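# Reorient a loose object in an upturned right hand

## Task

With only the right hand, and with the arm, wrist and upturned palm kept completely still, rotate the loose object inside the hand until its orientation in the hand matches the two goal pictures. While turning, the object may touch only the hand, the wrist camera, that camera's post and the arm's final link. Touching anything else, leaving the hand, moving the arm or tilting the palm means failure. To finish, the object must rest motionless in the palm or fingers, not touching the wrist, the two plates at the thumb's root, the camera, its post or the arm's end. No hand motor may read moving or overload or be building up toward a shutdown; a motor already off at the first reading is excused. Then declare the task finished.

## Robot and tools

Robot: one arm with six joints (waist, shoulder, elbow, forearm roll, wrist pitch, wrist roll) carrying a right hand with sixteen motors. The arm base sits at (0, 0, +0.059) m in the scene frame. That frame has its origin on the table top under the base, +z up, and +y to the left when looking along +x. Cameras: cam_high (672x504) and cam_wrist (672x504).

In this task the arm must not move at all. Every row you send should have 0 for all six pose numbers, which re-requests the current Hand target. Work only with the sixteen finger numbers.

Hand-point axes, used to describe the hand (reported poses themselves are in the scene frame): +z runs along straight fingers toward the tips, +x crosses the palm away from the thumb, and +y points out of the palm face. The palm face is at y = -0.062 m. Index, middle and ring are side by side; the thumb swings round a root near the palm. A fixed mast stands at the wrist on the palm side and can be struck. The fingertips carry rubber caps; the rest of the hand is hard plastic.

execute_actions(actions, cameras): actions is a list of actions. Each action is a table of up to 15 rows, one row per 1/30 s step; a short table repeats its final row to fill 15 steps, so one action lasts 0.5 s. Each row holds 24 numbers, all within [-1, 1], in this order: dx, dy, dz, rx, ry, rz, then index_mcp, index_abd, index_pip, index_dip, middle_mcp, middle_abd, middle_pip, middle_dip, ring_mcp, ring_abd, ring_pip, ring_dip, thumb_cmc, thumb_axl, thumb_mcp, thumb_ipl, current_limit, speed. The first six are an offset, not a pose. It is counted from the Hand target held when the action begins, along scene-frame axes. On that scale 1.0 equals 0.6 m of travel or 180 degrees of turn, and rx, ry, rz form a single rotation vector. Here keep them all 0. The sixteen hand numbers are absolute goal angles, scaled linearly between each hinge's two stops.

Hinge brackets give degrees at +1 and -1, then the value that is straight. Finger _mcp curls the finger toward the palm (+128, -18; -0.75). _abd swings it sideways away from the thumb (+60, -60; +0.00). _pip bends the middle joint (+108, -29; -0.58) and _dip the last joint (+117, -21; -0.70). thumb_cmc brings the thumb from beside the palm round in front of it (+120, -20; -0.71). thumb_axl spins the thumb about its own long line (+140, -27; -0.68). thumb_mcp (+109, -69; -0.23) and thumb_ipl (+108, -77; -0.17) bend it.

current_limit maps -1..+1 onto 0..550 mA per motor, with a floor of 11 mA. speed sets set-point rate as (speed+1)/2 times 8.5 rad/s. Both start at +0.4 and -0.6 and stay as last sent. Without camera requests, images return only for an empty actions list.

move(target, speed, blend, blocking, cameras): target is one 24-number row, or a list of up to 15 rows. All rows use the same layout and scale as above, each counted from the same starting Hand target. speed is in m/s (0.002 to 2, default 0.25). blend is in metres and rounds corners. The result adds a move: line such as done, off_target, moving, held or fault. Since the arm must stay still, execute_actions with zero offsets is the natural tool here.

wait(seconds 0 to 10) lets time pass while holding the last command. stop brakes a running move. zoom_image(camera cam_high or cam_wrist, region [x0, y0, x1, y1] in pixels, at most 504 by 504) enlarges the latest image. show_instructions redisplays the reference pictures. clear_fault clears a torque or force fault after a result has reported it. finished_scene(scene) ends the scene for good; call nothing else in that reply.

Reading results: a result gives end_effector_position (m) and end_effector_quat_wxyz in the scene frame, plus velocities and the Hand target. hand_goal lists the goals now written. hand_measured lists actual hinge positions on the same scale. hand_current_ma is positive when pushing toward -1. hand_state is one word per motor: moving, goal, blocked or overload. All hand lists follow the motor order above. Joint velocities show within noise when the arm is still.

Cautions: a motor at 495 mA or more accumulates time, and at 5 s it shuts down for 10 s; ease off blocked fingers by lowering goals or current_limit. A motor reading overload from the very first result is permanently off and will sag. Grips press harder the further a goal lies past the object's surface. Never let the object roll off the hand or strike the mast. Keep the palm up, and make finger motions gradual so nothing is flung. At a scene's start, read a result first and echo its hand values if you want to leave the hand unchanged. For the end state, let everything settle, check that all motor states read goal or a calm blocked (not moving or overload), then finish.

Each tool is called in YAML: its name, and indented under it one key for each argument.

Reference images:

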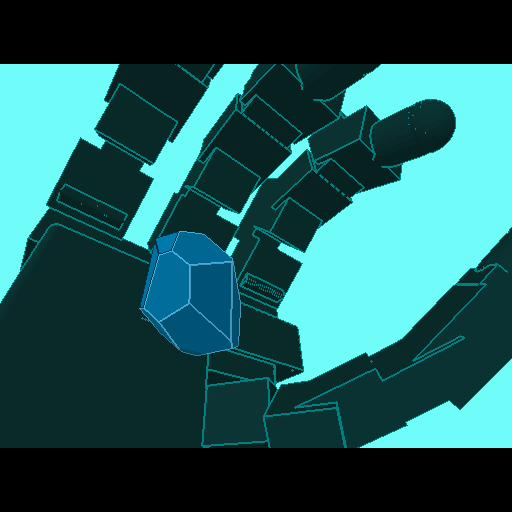

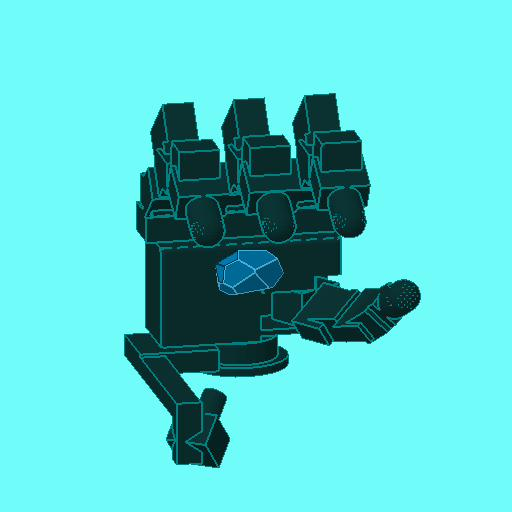

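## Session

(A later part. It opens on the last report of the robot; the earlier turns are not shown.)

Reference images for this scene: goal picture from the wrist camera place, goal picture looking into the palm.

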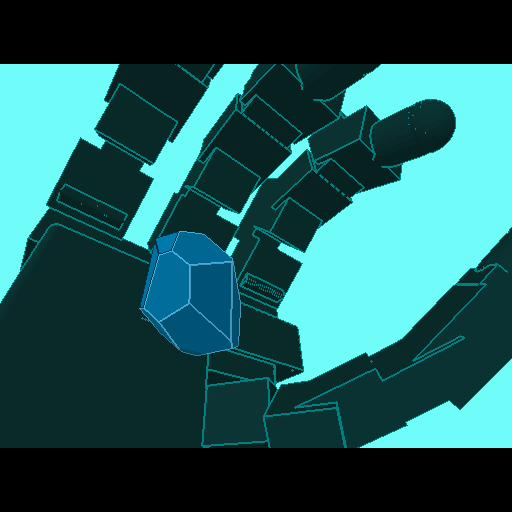

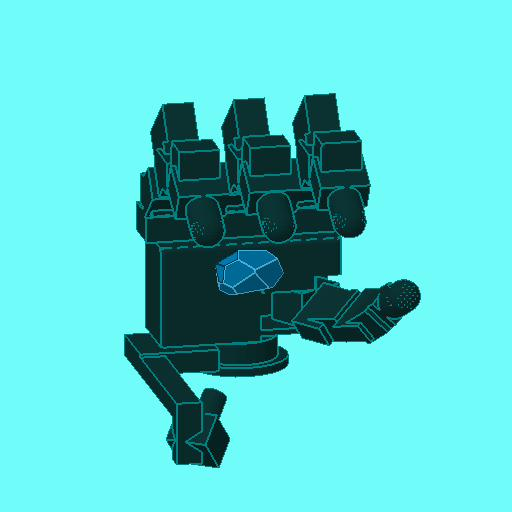

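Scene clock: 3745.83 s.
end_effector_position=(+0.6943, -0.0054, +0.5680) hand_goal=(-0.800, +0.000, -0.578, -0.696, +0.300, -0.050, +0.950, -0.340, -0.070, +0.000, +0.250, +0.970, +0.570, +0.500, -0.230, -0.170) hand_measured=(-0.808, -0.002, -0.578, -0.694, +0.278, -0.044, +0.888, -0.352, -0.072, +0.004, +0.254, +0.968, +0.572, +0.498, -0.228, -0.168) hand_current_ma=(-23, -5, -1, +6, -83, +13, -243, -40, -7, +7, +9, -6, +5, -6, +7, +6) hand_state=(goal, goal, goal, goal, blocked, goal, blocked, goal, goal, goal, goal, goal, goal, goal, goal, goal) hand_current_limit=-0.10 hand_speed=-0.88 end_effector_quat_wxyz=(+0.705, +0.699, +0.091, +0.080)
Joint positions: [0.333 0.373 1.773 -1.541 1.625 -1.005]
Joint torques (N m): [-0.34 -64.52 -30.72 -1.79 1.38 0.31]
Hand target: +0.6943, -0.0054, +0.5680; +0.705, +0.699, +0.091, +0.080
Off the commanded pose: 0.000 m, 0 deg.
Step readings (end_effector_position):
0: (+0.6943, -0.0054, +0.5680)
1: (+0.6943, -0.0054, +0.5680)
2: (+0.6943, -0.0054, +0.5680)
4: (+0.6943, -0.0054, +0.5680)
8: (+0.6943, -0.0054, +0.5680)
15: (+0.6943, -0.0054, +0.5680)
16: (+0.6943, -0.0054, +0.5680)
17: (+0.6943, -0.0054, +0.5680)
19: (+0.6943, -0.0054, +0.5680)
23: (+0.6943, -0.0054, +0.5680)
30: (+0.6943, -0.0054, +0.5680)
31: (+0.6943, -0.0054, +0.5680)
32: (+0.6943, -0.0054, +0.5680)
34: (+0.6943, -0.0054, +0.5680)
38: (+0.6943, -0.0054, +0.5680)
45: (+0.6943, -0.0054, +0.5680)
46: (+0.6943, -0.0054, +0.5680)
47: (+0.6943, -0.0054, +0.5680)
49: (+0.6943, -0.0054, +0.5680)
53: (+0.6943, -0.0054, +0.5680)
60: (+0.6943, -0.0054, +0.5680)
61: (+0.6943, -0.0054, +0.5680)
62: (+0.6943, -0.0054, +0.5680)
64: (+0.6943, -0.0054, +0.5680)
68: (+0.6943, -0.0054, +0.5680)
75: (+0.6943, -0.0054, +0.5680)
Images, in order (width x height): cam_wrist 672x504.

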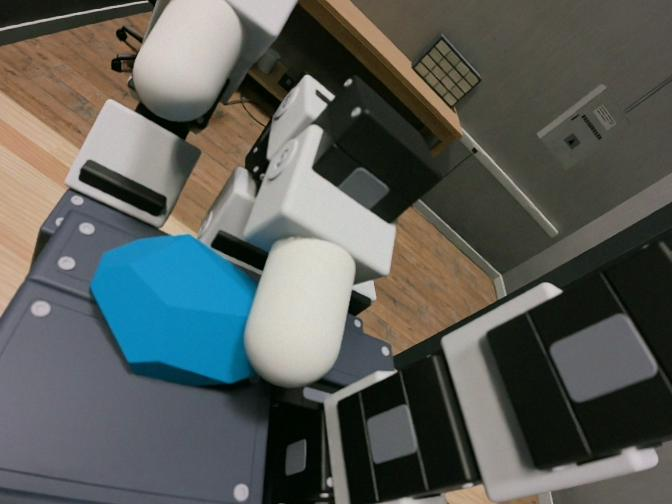

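execute_actions:
  actions:
    - [[0,0,0,0,0,0,-0.8,0,-0.578,-0.696,0.3,-0.05,0.5,0.0,-0.07,0.0,0.25,0.97,0.57,0.5,-0.23,0.3,0.0,-0.7]]
    - [[0,0,0,0,0,0,-0.8,0,-0.578,-0.696,0.2,-0.1,-0.15,0.8,-0.07,0.0,0.25,0.97,0.57,0.5,-0.15,0.8,0.1,-0.55]]
    - [[0,0,0,0,0,0,-0.8,0,-0.578,-0.696,-0.07,-0.2,0.4,0.97,-0.07,0.2,0.4,0.97,0.57,0.5,0.0,0.9135,0.1,-0.55]]
    - [[0,0,0,0,0,0,-0.8,0,-0.578,-0.696,-0.05,-0.2,0.7,0.8,-0.08,0.4,0.7,0.8,0.57,0.5,0.225,0.9135,0.1,-0.55]]
    - [[0,0,0,0,0,0,-0.8,0,-0.578,-0.696,-0.06,-0.2,0.761,0.722,-0.093,0.5,0.873,0.645,0.57,0.45,0.225,0.9135,-0.1,-0.75]]
    - [[0,0,0,0,0,0,-0.8,0,-0.578,-0.696,-0.06,-0.2,0.761,0.722,-0.093,0.5,0.873,0.645,0.57,0.415,0.225,0.9135,-0.1,-0.87]]
  cameras: ["cam_wrist"]

zoom_image:
  camera: "cam_wrist"
  region: [80, 200, 320, 400]

Scene clock: 3769.17 s.
end_effector_position=(+0.6943, -0.0054, +0.5680) hand_goal=(-0.800, +0.000, -0.578, -0.696, -0.060, -0.200, +0.760, +0.722, -0.094, +0.500, +0.872, +0.644, +0.570, +0.414, +0.224, +0.914) hand_measured=(-0.808, -0.002, -0.578, -0.694, -0.062, -0.198, +0.760, +0.724, -0.096, +0.498, +0.872, +0.648, +0.570, +0.416, +0.224, +0.912) hand_current_ma=(-23, -5, -1, +6, -6, +5, -2, +8, -4, -6, -2, +8, +1, +6, +2, -4) hand_state=(goal, goal, goal, goal, goal, goal, goal, goal, goal, goal, goal, goal, goal, goal, goal, goal) hand_current_limit=-0.10 hand_speed=-0.87 end_effector_quat_wxyz=(+0.705, +0.699, +0.091, +0.080)
Joint positions: [0.333 0.373 1.773 -1.541 1.625 -1.005]
Joint torques (N m): [-0.07 -64.46 -30.75 -1.79 1.39 0.35]
Hand target: +0.6943, -0.0054, +0.5680; +0.705, +0.699, +0.091, +0.080
Off the commanded pose: 0.000 m, 0 deg.
Step readings (end_effector_position):
0: (+0.6943, -0.0054, +0.5680)
1: (+0.6943, -0.0054, +0.5680)
2: (+0.6943, -0.0054, +0.5680)
4: (+0.6943, -0.0054, +0.5680)
8: (+0.6943, -0.0054, +0.5680)
15: (+0.6943, -0.0054, +0.5680)
16: (+0.6943, -0.0054, +0.5680)
17: (+0.6943, -0.0054, +0.5680)
19: (+0.6943, -0.0054, +0.5680)
23: (+0.6943, -0.0054, +0.5680)
30: (+0.6943, -0.0054, +0.5680)
31: (+0.6943, -0.0054, +0.5680)
32: (+0.6943, -0.0054, +0.5680)
34: (+0.6943, -0.0054, +0.5680)
38: (+0.6943, -0.0054, +0.5680)
45: (+0.6943, -0.0054, +0.5680)
46: (+0.6943, -0.0054, +0.5680)
47: (+0.6943, -0.0054, +0.5680)
49: (+0.6943, -0.0054, +0.5680)
53: (+0.6943, -0.0054, +0.5680)
60: (+0.6943, -0.0054, +0.5680)
61: (+0.6943, -0.0054, +0.5680)
62: (+0.6943, -0.0054, +0.5680)
64: (+0.6943, -0.0054, +0.5680)
68: (+0.6943, -0.0054, +0.5680)
75: (+0.6943, -0.0054, +0.5680)
76: (+0.6943, -0.0054, +0.5680)
77: (+0.6943, -0.0054, +0.5680)
79: (+0.6943, -0.0054, +0.5680)
83: (+0.6943, -0.0054, +0.5680)
90: (+0.6943, -0.0054, +0.5680)
Images, in order (width x height): cam_wrist 672x504.

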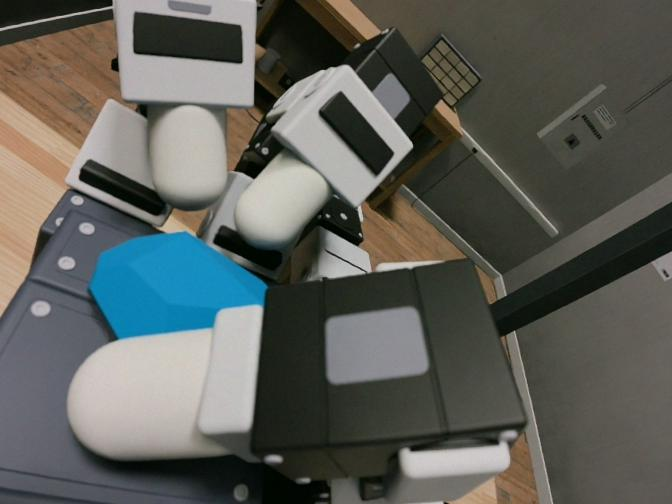

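Scaled by 2.100.

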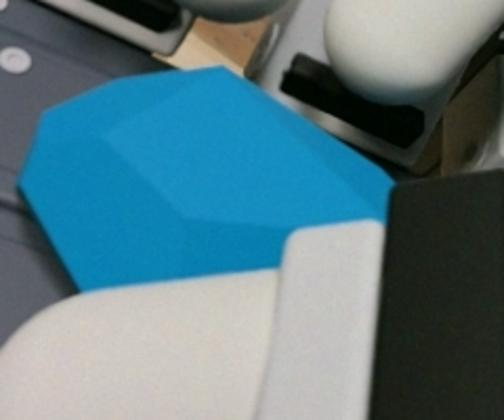

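execute_actions:
  actions:
    - [[0,0,0,0,0,0,-0.8,0,-0.578,-0.696,-0.06,-0.2,0.761,0.722,-0.093,0.5,0.873,0.645,0.57,0.385,0.225,0.9135,-0.1,-0.87]]
    - [[0,0,0,0,0,0,-0.8,0,-0.578,-0.696,-0.06,-0.2,0.761,0.722,-0.093,0.5,0.873,0.645,0.57,0.36,0.225,0.9135,-0.1,-0.87]]
  cameras: ["cam_wrist"]

zoom_image:
  camera: "cam_wrist"
  region: [80, 200, 320, 400]

Scene clock: 3773.73 s.
end_effector_position=(+0.6943, -0.0054, +0.5680) hand_goal=(-0.800, +0.000, -0.578, -0.696, -0.060, -0.200, +0.760, +0.722, -0.094, +0.500, +0.872, +0.644, +0.570, +0.360, +0.224, +0.914) hand_measured=(-0.808, -0.002, -0.578, -0.694, -0.062, -0.198, +0.760, +0.724, -0.096, +0.498, +0.872, +0.648, +0.570, +0.364, +0.224, +0.912) hand_current_ma=(-23, -5, -1, +6, -6, +5, -2, +8, -4, -6, -2, +8, +1, +10, +2, -4) hand_state=(goal, goal, goal, goal, goal, goal, goal, goal, goal, goal, goal, goal, goal, goal, goal, goal) hand_current_limit=-0.10 hand_speed=-0.87 end_effector_quat_wxyz=(+0.705, +0.699, +0.091, +0.080)
Joint positions: [0.333 0.373 1.773 -1.541 1.625 -1.005]
Joint torques (N m): [-0.12 -64.44 -30.69 -1.74 1.38 0.35]
Hand target: +0.6943, -0.0054, +0.5680; +0.705, +0.699, +0.091, +0.080
Off the commanded pose: 0.000 m, 0 deg.
Step readings (end_effector_position):
0: (+0.6943, -0.0054, +0.5680)
1: (+0.6943, -0.0054, +0.5680)
2: (+0.6943, -0.0054, +0.5680)
4: (+0.6943, -0.0054, +0.5680)
8: (+0.6943, -0.0054, +0.5680)
15: (+0.6943, -0.0054, +0.5680)
16: (+0.6943, -0.0054, +0.5680)
17: (+0.6943, -0.0054, +0.5680)
19: (+0.6943, -0.0054, +0.5680)
23: (+0.6943, -0.0054, +0.5680)
30: (+0.6943, -0.0054, +0.5680)
Images, in order (width x height): cam_wrist 672x504.

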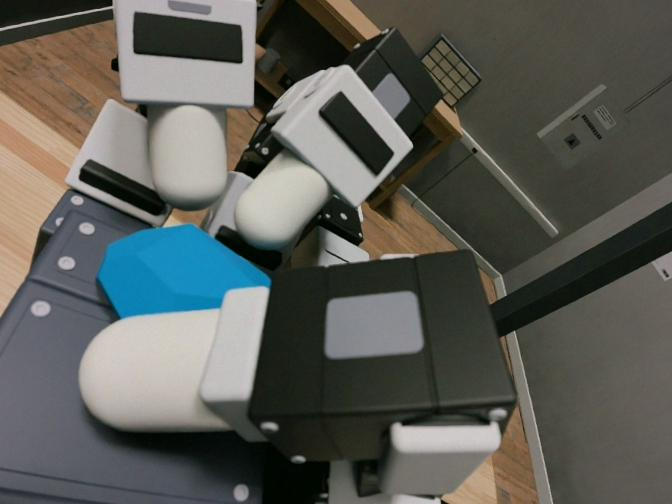

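Scaled by 2.100.

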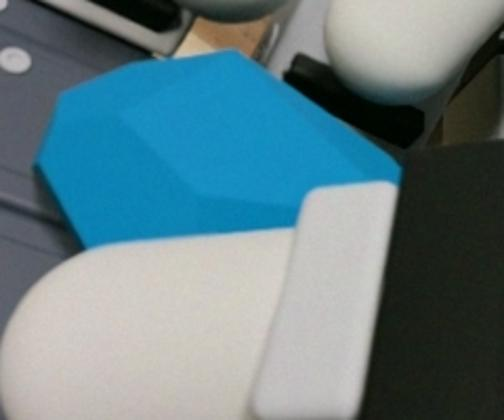

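execute_actions:
  actions:
    - [[0,0,0,0,0,0,-0.8,0,-0.578,-0.696,-0.06,0.3,0.761,0.722,-0.093,0.5,0.873,0.645,0.57,0.37,0.225,0.9135,0.0,-0.7]]
    - [[0,0,0,0,0,0,-0.8,0,-0.578,-0.696,0.086,0.3,0.787,0.54,-0.093,0.5,0.873,0.645,0.57,0.37,0.225,0.9135,0.0,-0.8]]
    - [[0,0,0,0,0,0,-0.8,0,-0.578,-0.696,0.168,0.3,0.753,0.487,-0.093,0.5,0.873,0.645,0.57,0.37,0.225,0.9135,-0.1,-0.85]]
    - [[0,0,0,0,0,0,-0.8,0,-0.578,-0.696,0.252,0.3,0.717,0.435,-0.093,0.5,0.873,0.645,0.57,0.37,0.225,0.9135,-0.1,-0.85]]
    - [[0,0,0,0,0,0,-0.8,0,-0.578,-0.696,0.29,0.3,0.695,0.415,-0.093,0.5,0.873,0.645,0.57,0.37,0.225,0.9135,-0.1,-0.87]]
  cameras: ["cam_wrist"]

zoom_image:
  camera: "cam_wrist"
  region: [50, 200, 290, 400]

Scene clock: 3787.33 s.
end_effector_position=(+0.6943, -0.0054, +0.5680) hand_goal=(-0.800, +0.000, -0.578, -0.696, +0.290, +0.300, +0.694, +0.414, -0.094, +0.500, +0.872, +0.644, +0.570, +0.370, +0.224, +0.914) hand_measured=(-0.808, -0.002, -0.578, -0.694, +0.254, +0.306, +0.694, +0.424, -0.096, +0.498, +0.872, +0.648, +0.572, +0.378, +0.222, +0.908) hand_current_ma=(-23, -5, -1, +6, -138, +12, +0, +31, -4, -6, -2, +8, +3, +29, -4, -20) hand_state=(goal, goal, goal, goal, blocked, goal, goal, goal, goal, goal, goal, goal, goal, goal, goal, goal) hand_current_limit=-0.10 hand_speed=-0.87 end_effector_quat_wxyz=(+0.705, +0.699, +0.091, +0.080)
Joint positions: [0.333 0.373 1.773 -1.541 1.625 -1.005]
Joint torques (N m): [-0.24 -64.68 -30.68 -1.76 1.37 0.36]
Hand target: +0.6943, -0.0054, +0.5680; +0.705, +0.699, +0.091, +0.080
Off the commanded pose: 0.000 m, 0 deg.
Step readings (end_effector_position):
0: (+0.6943, -0.0054, +0.5680)
1: (+0.6943, -0.0054, +0.5680)
2: (+0.6943, -0.0054, +0.5680)
4: (+0.6943, -0.0054, +0.5680)
8: (+0.6943, -0.0054, +0.5680)
15: (+0.6943, -0.0054, +0.5680)
16: (+0.6943, -0.0054, +0.5680)
17: (+0.6943, -0.0054, +0.5680)
19: (+0.6943, -0.0054, +0.5680)
23: (+0.6943, -0.0054, +0.5680)
30: (+0.6943, -0.0054, +0.5680)
31: (+0.6943, -0.0054, +0.5680)
32: (+0.6943, -0.0054, +0.5680)
34: (+0.6943, -0.0054, +0.5680)
38: (+0.6943, -0.0054, +0.5680)
45: (+0.6943, -0.0054, +0.5680)
46: (+0.6943, -0.0054, +0.5680)
47: (+0.6943, -0.0054, +0.5680)
49: (+0.6943, -0.0054, +0.5680)
53: (+0.6943, -0.0054, +0.5680)
60: (+0.6943, -0.0054, +0.5680)
61: (+0.6943, -0.0054, +0.5680)
62: (+0.6943, -0.0054, +0.5680)
64: (+0.6943, -0.0054, +0.5680)
68: (+0.6943, -0.0054, +0.5680)
75: (+0.6943, -0.0054, +0.5680)
Images, in order (width x height): cam_wrist 672x504.

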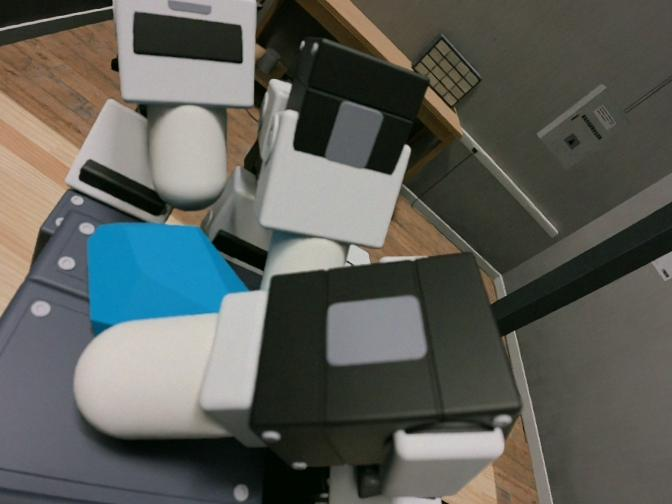

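Scaled by 2.100.

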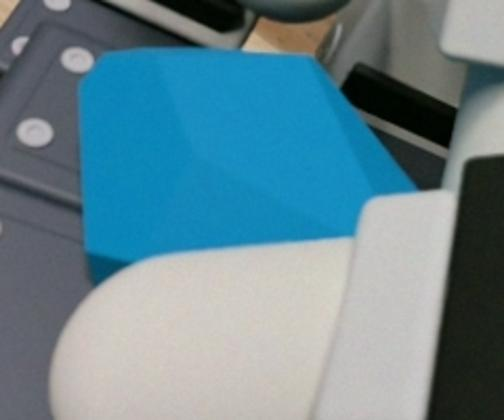

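execute_actions:
  actions:
    - [[0,0,0,0,0,0,-0.8,0,-0.578,-0.696,0.168,0.3,0.753,0.487,-0.06,-0.1,0.8,0.72,0.57,0.4,0.225,0.9135,0.0,-0.7]]
    - [[0,0,0,0,0,0,-0.8,0,-0.578,-0.696,-0.06,0.1,0.761,0.722,0.108,-0.6,0.879,0.426,0.57,0.4,0.225,0.9135,0.1,-0.65]]
    - [[0,0,0,0,0,0,-0.8,0,-0.578,-0.696,-0.06,-0.2,0.761,0.722,0.24,-0.6,0.81,0.35,0.57,0.4,0.225,0.9135,0.0,-0.75]]
    - [[0,0,0,0,0,0,-0.8,0,-0.578,-0.696,-0.06,-0.2,0.761,0.722,0.381,-0.6,0.731,0.284,0.57,0.4,0.225,0.9135,0.0,-0.8]]
    - [[0,0,0,0,0,0,-0.8,0,-0.578,-0.696,-0.06,-0.2,0.761,0.722,0.386,-0.42,0.67,0.34,0.57,0.4,0.225,0.9135,-0.1,-0.85]]
    - [[0,0,0,0,0,0,-0.8,0,-0.578,-0.696,-0.06,-0.2,0.761,0.722,0.394,-0.25,0.62,0.38,0.57,0.4,0.225,0.9135,-0.1,-0.87]]
  cameras: ["cam_wrist"]

zoom_image:
  camera: "cam_wrist"
  region: [70, 220, 310, 400]

Scene clock: 3803.07 s.
end_effector_position=(+0.6943, -0.0054, +0.5680) hand_goal=(-0.800, +0.000, -0.578, -0.696, -0.060, -0.200, +0.760, +0.722, +0.394, -0.250, +0.620, +0.380, +0.570, +0.400, +0.224, +0.914) hand_measured=(-0.808, -0.002, -0.578, -0.694, -0.062, -0.198, +0.766, +0.720, +0.392, -0.254, +0.626, +0.378, +0.572, +0.398, +0.224, +0.912) hand_current_ma=(-23, -5, -1, +6, -3, +5, +16, -3, -6, -11, +18, -6, +3, -5, +2, -4) hand_state=(goal, goal, goal, goal, goal, goal, goal, goal, goal, goal, goal, goal, goal, goal, goal, goal) hand_current_limit=-0.10 hand_speed=-0.87 end_effector_quat_wxyz=(+0.705, +0.699, +0.091, +0.080)
Joint positions: [0.333 0.373 1.773 -1.541 1.625 -1.005]
Joint torques (N m): [-0.44 -64.55 -30.66 -1.75 1.34 0.35]
Hand target: +0.6943, -0.0054, +0.5680; +0.705, +0.699, +0.091, +0.080
Off the commanded pose: 0.000 m, 0 deg.
Step readings (end_effector_position):
0: (+0.6943, -0.0054, +0.5680)
1: (+0.6943, -0.0054, +0.5680)
2: (+0.6943, -0.0054, +0.5680)
4: (+0.6943, -0.0054, +0.5680)
8: (+0.6943, -0.0054, +0.5680)
15: (+0.6943, -0.0054, +0.5680)
16: (+0.6943, -0.0054, +0.5680)
17: (+0.6943, -0.0054, +0.5680)
19: (+0.6943, -0.0054, +0.5680)
23: (+0.6943, -0.0054, +0.5680)
30: (+0.6943, -0.0054, +0.5680)
31: (+0.6943, -0.0054, +0.5680)
32: (+0.6943, -0.0054, +0.5680)
34: (+0.6943, -0.0054, +0.5680)
38: (+0.6943, -0.0054, +0.5680)
45: (+0.6943, -0.0054, +0.5680)
46: (+0.6943, -0.0054, +0.5680)
47: (+0.6943, -0.0054, +0.5680)
49: (+0.6943, -0.0054, +0.5680)
53: (+0.6943, -0.0054, +0.5680)
60: (+0.6943, -0.0054, +0.5680)
61: (+0.6943, -0.0054, +0.5680)
62: (+0.6943, -0.0054, +0.5680)
64: (+0.6943, -0.0054, +0.5680)
68: (+0.6943, -0.0054, +0.5680)
75: (+0.6943, -0.0054, +0.5680)
76: (+0.6943, -0.0054, +0.5680)
77: (+0.6943, -0.0054, +0.5680)
79: (+0.6943, -0.0054, +0.5680)
83: (+0.6943, -0.0054, +0.5680)
90: (+0.6943, -0.0054, +0.5680)
Images, in order (width x height): cam_wrist 672x504.

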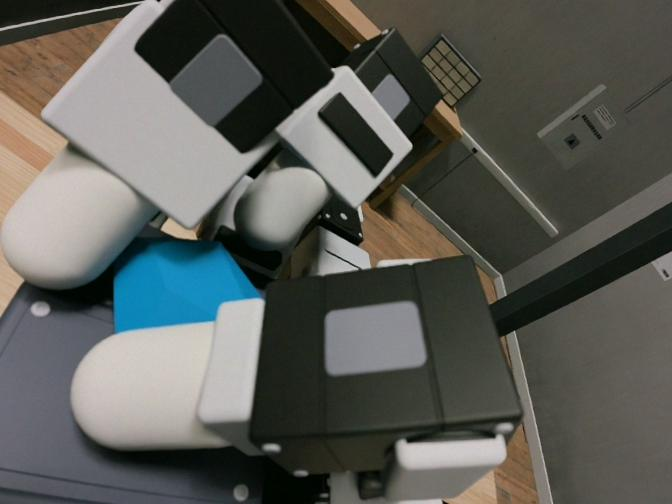

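Scaled by 2.100.

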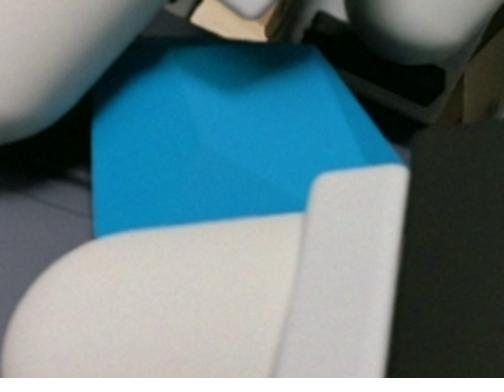

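execute_actions:
  actions:
    - [[0,0,0,0,0,0,-0.8,0,-0.578,-0.696,-0.06,-0.2,0.761,0.722,0.386,-0.5,0.68,0.34,0.57,0.4,0.225,0.9135,0.0,-0.75]]
    - [[0,0,0,0,0,0,-0.8,0,-0.578,-0.696,-0.06,-0.2,0.761,0.722,0.24,-0.6,0.81,0.35,0.57,0.4,0.225,0.9135,0.0,-0.7]]
    - [[0,0,0,0,0,0,-0.8,0,-0.578,-0.696,-0.06,-0.2,0.761,0.722,0.108,-0.6,0.879,0.426,0.57,0.4,0.225,0.9135,0.0,-0.65]]
    - [[0,0,0,0,0,0,-0.8,0,-0.578,-0.696,-0.06,-0.2,0.761,0.722,-0.06,-0.4,0.761,0.722,0.57,0.4,0.225,0.9135,0.0,-0.65]]
    - [[0,0,0,0,0,0,-0.8,0,-0.578,-0.696,-0.06,-0.2,0.761,0.722,-0.093,0.5,0.873,0.645,0.57,0.385,0.225,0.9135,-0.1,-0.7]]
    - [[0,0,0,0,0,0,-0.8,0,-0.578,-0.696,-0.06,-0.2,0.761,0.722,-0.093,0.5,0.873,0.645,0.57,0.36,0.225,0.9135,-0.1,-0.87]]
    - [[0,0,0,0,0,0,-0.8,0,-0.578,-0.696,-0.06,-0.2,0.761,0.722,-0.093,0.5,0.873,0.645,0.57,0.34,0.225,0.9135,-0.1,-0.87]]
  cameras: ["cam_wrist"]

zoom_image:
  camera: "cam_wrist"
  region: [70, 200, 310, 380]

Scene clock: 3821.00 s.
end_effector_position=(+0.6943, -0.0054, +0.5680) hand_goal=(-0.800, +0.000, -0.578, -0.696, -0.060, -0.200, +0.760, +0.722, -0.094, +0.500, +0.872, +0.644, +0.570, +0.340, +0.224, +0.914) hand_measured=(-0.808, -0.002, -0.578, -0.694, -0.062, -0.198, +0.766, +0.720, -0.096, +0.498, +0.872, +0.648, +0.572, +0.344, +0.224, +0.912) hand_current_ma=(-23, -5, -1, +6, -6, +5, +15, -3, -4, -6, -2, +8, +3, +10, +2, -4) hand_state=(goal, goal, goal, goal, goal, goal, goal, goal, goal, goal, goal, goal, goal, goal, goal, goal) hand_current_limit=-0.10 hand_speed=-0.87 end_effector_quat_wxyz=(+0.705, +0.699, +0.091, +0.080)
Joint positions: [0.333 0.373 1.773 -1.541 1.625 -1.005]
Joint torques (N m): [-0.17 -64.46 -30.77 -1.77 1.36 0.35]
Hand target: +0.6943, -0.0054, +0.5680; +0.705, +0.699, +0.091, +0.080
Off the commanded pose: 0.000 m, 0 deg.
Step readings (end_effector_position):
0: (+0.6943, -0.0054, +0.5680)
1: (+0.6943, -0.0054, +0.5680)
2: (+0.6943, -0.0054, +0.5680)
4: (+0.6943, -0.0054, +0.5680)
8: (+0.6943, -0.0054, +0.5680)
15: (+0.6943, -0.0054, +0.5680)
16: (+0.6943, -0.0054, +0.5680)
17: (+0.6943, -0.0054, +0.5680)
19: (+0.6943, -0.0054, +0.5680)
23: (+0.6943, -0.0054, +0.5680)
30: (+0.6943, -0.0054, +0.5680)
31: (+0.6943, -0.0054, +0.5680)
32: (+0.6943, -0.0054, +0.5680)
34: (+0.6943, -0.0054, +0.5680)
38: (+0.6943, -0.0054, +0.5680)
45: (+0.6943, -0.0054, +0.5680)
46: (+0.6943, -0.0054, +0.5680)
47: (+0.6943, -0.0054, +0.5680)
49: (+0.6943, -0.0054, +0.5680)
53: (+0.6943, -0.0054, +0.5680)
60: (+0.6943, -0.0054, +0.5680)
61: (+0.6943, -0.0054, +0.5680)
62: (+0.6943, -0.0054, +0.5680)
64: (+0.6943, -0.0054, +0.5680)
68: (+0.6943, -0.0054, +0.5680)
75: (+0.6943, -0.0054, +0.5680)
76: (+0.6943, -0.0054, +0.5680)
77: (+0.6943, -0.0054, +0.5680)
79: (+0.6943, -0.0054, +0.5680)
83: (+0.6943, -0.0054, +0.5680)
90: (+0.6943, -0.0054, +0.5680)
91: (+0.6943, -0.0054, +0.5680)
92: (+0.6943, -0.0054, +0.5680)
94: (+0.6943, -0.0054, +0.5680)
98: (+0.6943, -0.0054, +0.5680)
105: (+0.6943, -0.0054, +0.5680)
Images, in order (width x height): cam_wrist 672x504.

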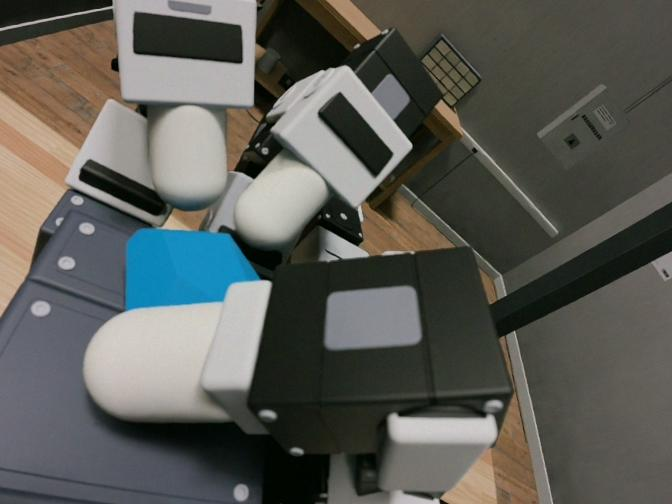

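Scaled by 2.100.

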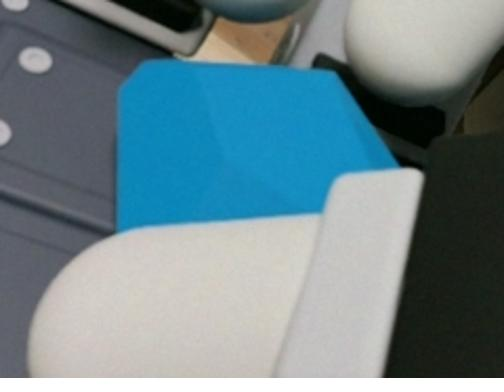

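execute_actions:
  actions:
    - [[0,0,0,0,0,0,-0.8,0,-0.578,-0.696,0.008,-0.2,0.79,0.62,-0.019,0.5,0.902,0.538,0.57,0.325,0.225,0.9135,-0.1,-0.85]]
    - [[0,0,0,0,0,0,-0.8,0,-0.578,-0.696,0.05,-0.2,0.789,0.58,0.03,0.5,0.902,0.49,0.57,0.31,0.225,0.9135,0.0,-0.88]]
    - [[0,0,0,0,0,0,-0.8,0,-0.578,-0.696,0.086,-0.2,0.787,0.54,0.063,0.5,0.9,0.454,0.57,0.3,0.225,0.9135,0.0,-0.88]]
  cameras: ["cam_wrist"]

zoom_image:
  camera: "cam_wrist"
  region: [70, 200, 310, 380]

Scene clock: 3828.93 s.
end_effector_position=(+0.6943, -0.0054, +0.5680) hand_goal=(-0.800, +0.000, -0.578, -0.696, +0.086, -0.200, +0.786, +0.540, +0.062, +0.500, +0.900, +0.454, +0.570, +0.300, +0.224, +0.914) hand_measured=(-0.808, -0.002, -0.578, -0.694, +0.068, -0.198, +0.790, +0.552, +0.008, +0.508, +0.906, +0.502, +0.570, +0.334, +0.224, +0.914) hand_current_ma=(-23, -5, -1, +6, -60, +5, +8, +38, -220, +20, +16, +185, +0, +155, +2, +1) hand_state=(goal, goal, goal, goal, goal, goal, goal, goal, blocked, goal, goal, blocked, goal, blocked, goal, goal) hand_current_limit=0.00 hand_speed=-0.88 end_effector_quat_wxyz=(+0.705, +0.699, +0.091, +0.080)
Joint positions: [0.333 0.373 1.773 -1.541 1.625 -1.005]
Joint torques (N m): [-0.33 -64.4 -30.88 -1.75 1.4 0.33]
Hand target: +0.6943, -0.0054, +0.5680; +0.705, +0.699, +0.091, +0.080
Off the commanded pose: 0.000 m, 0 deg.
Step readings (end_effector_position):
0: (+0.6943, -0.0054, +0.5680)
1: (+0.6943, -0.0054, +0.5680)
2: (+0.6943, -0.0054, +0.5680)
4: (+0.6943, -0.0054, +0.5680)
8: (+0.6943, -0.0054, +0.5680)
15: (+0.6943, -0.0054, +0.5680)
16: (+0.6943, -0.0054, +0.5680)
17: (+0.6943, -0.0054, +0.5680)
19: (+0.6943, -0.0054, +0.5680)
23: (+0.6943, -0.0054, +0.5680)
30: (+0.6943, -0.0054, +0.5680)
31: (+0.6943, -0.0054, +0.5680)
32: (+0.6943, -0.0054, +0.5680)
34: (+0.6943, -0.0054, +0.5680)
38: (+0.6943, -0.0054, +0.5680)
45: (+0.6943, -0.0054, +0.5680)
Images, in order (width x height): cam_wrist 672x504.

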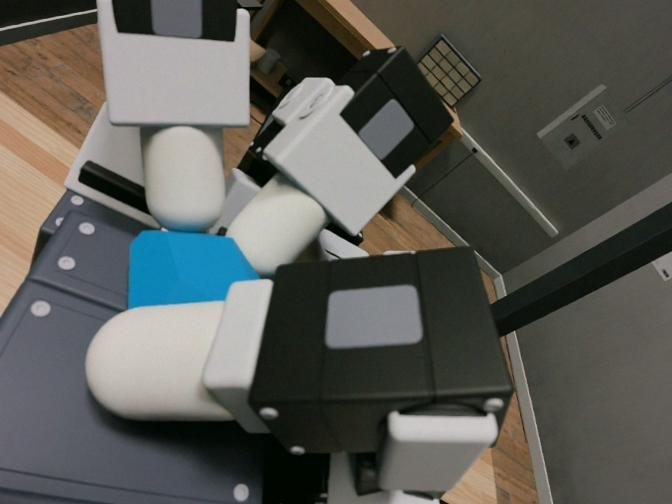

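Scaled by 2.100.

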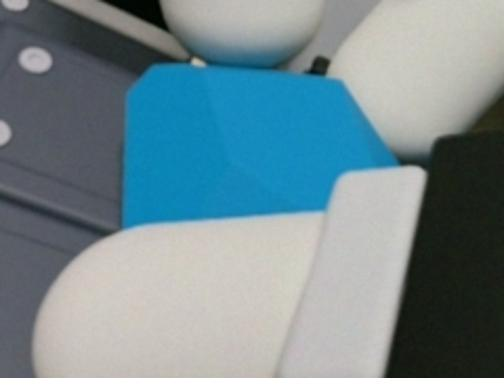

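execute_actions:
  actions:
    - [[0,0,0,0,0,0,-0.8,0,-0.578,-0.696,0.065,-0.2,0.815,0.405,0.066,0.52,0.912,0.312,0.57,0.29,0.22,0.9135,0.0,-0.9]]
    - [[0,0,0,0,0,0,-0.8,0,-0.578,-0.696,0.044,-0.2,0.842,0.27,0.07,0.55,0.925,0.17,0.57,0.29,0.21,0.9135,0.0,-0.9]]
    - [[0,0,0,0,0,0,-0.8,0,-0.578,-0.696,0.084,-0.2,0.751,0.32,0.09,0.55,0.91,0.155,0.57,0.28,0.2,0.9135,0.0,-0.9]]
    - [[0,0,0,0,0,0,-0.8,0,-0.578,-0.696,0.123,-0.2,0.66,0.367,0.116,0.55,0.885,0.151,0.57,0.28,0.185,0.9135,0.0,-0.9]]
  cameras: ["cam_wrist"]

zoom_image:
  camera: "cam_wrist"
  region: [90, 200, 310, 380]

Scene clock: 3837.13 s.
end_effector_position=(+0.6943, -0.0054, +0.5680) hand_goal=(-0.800, +0.000, -0.578, -0.696, +0.122, -0.200, +0.660, +0.366, +0.116, +0.550, +0.884, +0.150, +0.570, +0.280, +0.184, +0.914) hand_measured=(-0.808, -0.002, -0.578, -0.694, +0.116, -0.198, +0.666, +0.364, +0.018, +0.566, +0.916, +0.272, +0.572, +0.390, +0.190, +0.914) hand_current_ma=(-23, -5, -1, +6, -22, +5, +17, -6, -275, +44, +119, +275, +3, +275, +25, -3) hand_state=(goal, goal, goal, goal, goal, goal, goal, goal, blocked, goal, blocked, blocked, goal, blocked, goal, goal) hand_current_limit=0.00 hand_speed=-0.90 end_effector_quat_wxyz=(+0.705, +0.699, +0.091, +0.080)
Joint positions: [0.333 0.373 1.773 -1.541 1.625 -1.005]
Joint torques (N m): [-0.21 -64.55 -30.79 -1.78 1.36 0.31]
Hand target: +0.6943, -0.0054, +0.5680; +0.705, +0.699, +0.091, +0.080
Off the commanded pose: 0.000 m, 0 deg.
Step readings (end_effector_position):
0: (+0.6943, -0.0054, +0.5680)
1: (+0.6943, -0.0054, +0.5680)
2: (+0.6943, -0.0054, +0.5680)
4: (+0.6943, -0.0054, +0.5680)
8: (+0.6943, -0.0054, +0.5680)
15: (+0.6943, -0.0054, +0.5680)
16: (+0.6943, -0.0054, +0.5680)
17: (+0.6943, -0.0054, +0.5680)
19: (+0.6943, -0.0054, +0.5680)
23: (+0.6943, -0.0054, +0.5680)
30: (+0.6943, -0.0054, +0.5680)
31: (+0.6943, -0.0054, +0.5680)
32: (+0.6943, -0.0054, +0.5680)
34: (+0.6943, -0.0054, +0.5680)
38: (+0.6943, -0.0054, +0.5680)
45: (+0.6943, -0.0054, +0.5680)
46: (+0.6943, -0.0054, +0.5680)
47: (+0.6943, -0.0054, +0.5680)
49: (+0.6943, -0.0054, +0.5680)
53: (+0.6943, -0.0054, +0.5680)
60: (+0.6943, -0.0054, +0.5680)
Images, in order (width x height): cam_wrist 672x504.

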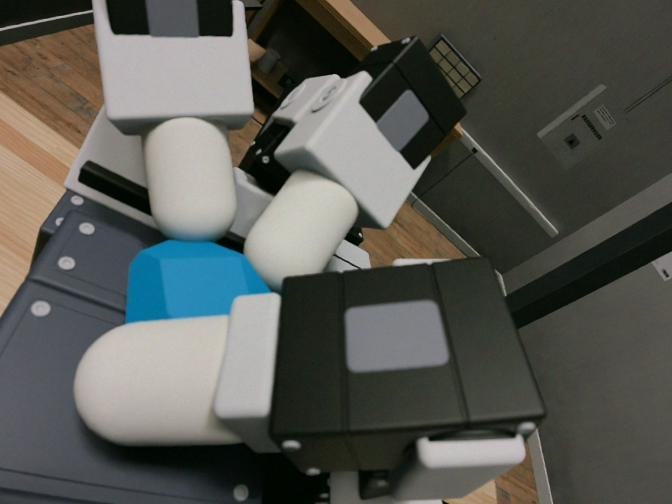

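Scaled by 2.291.

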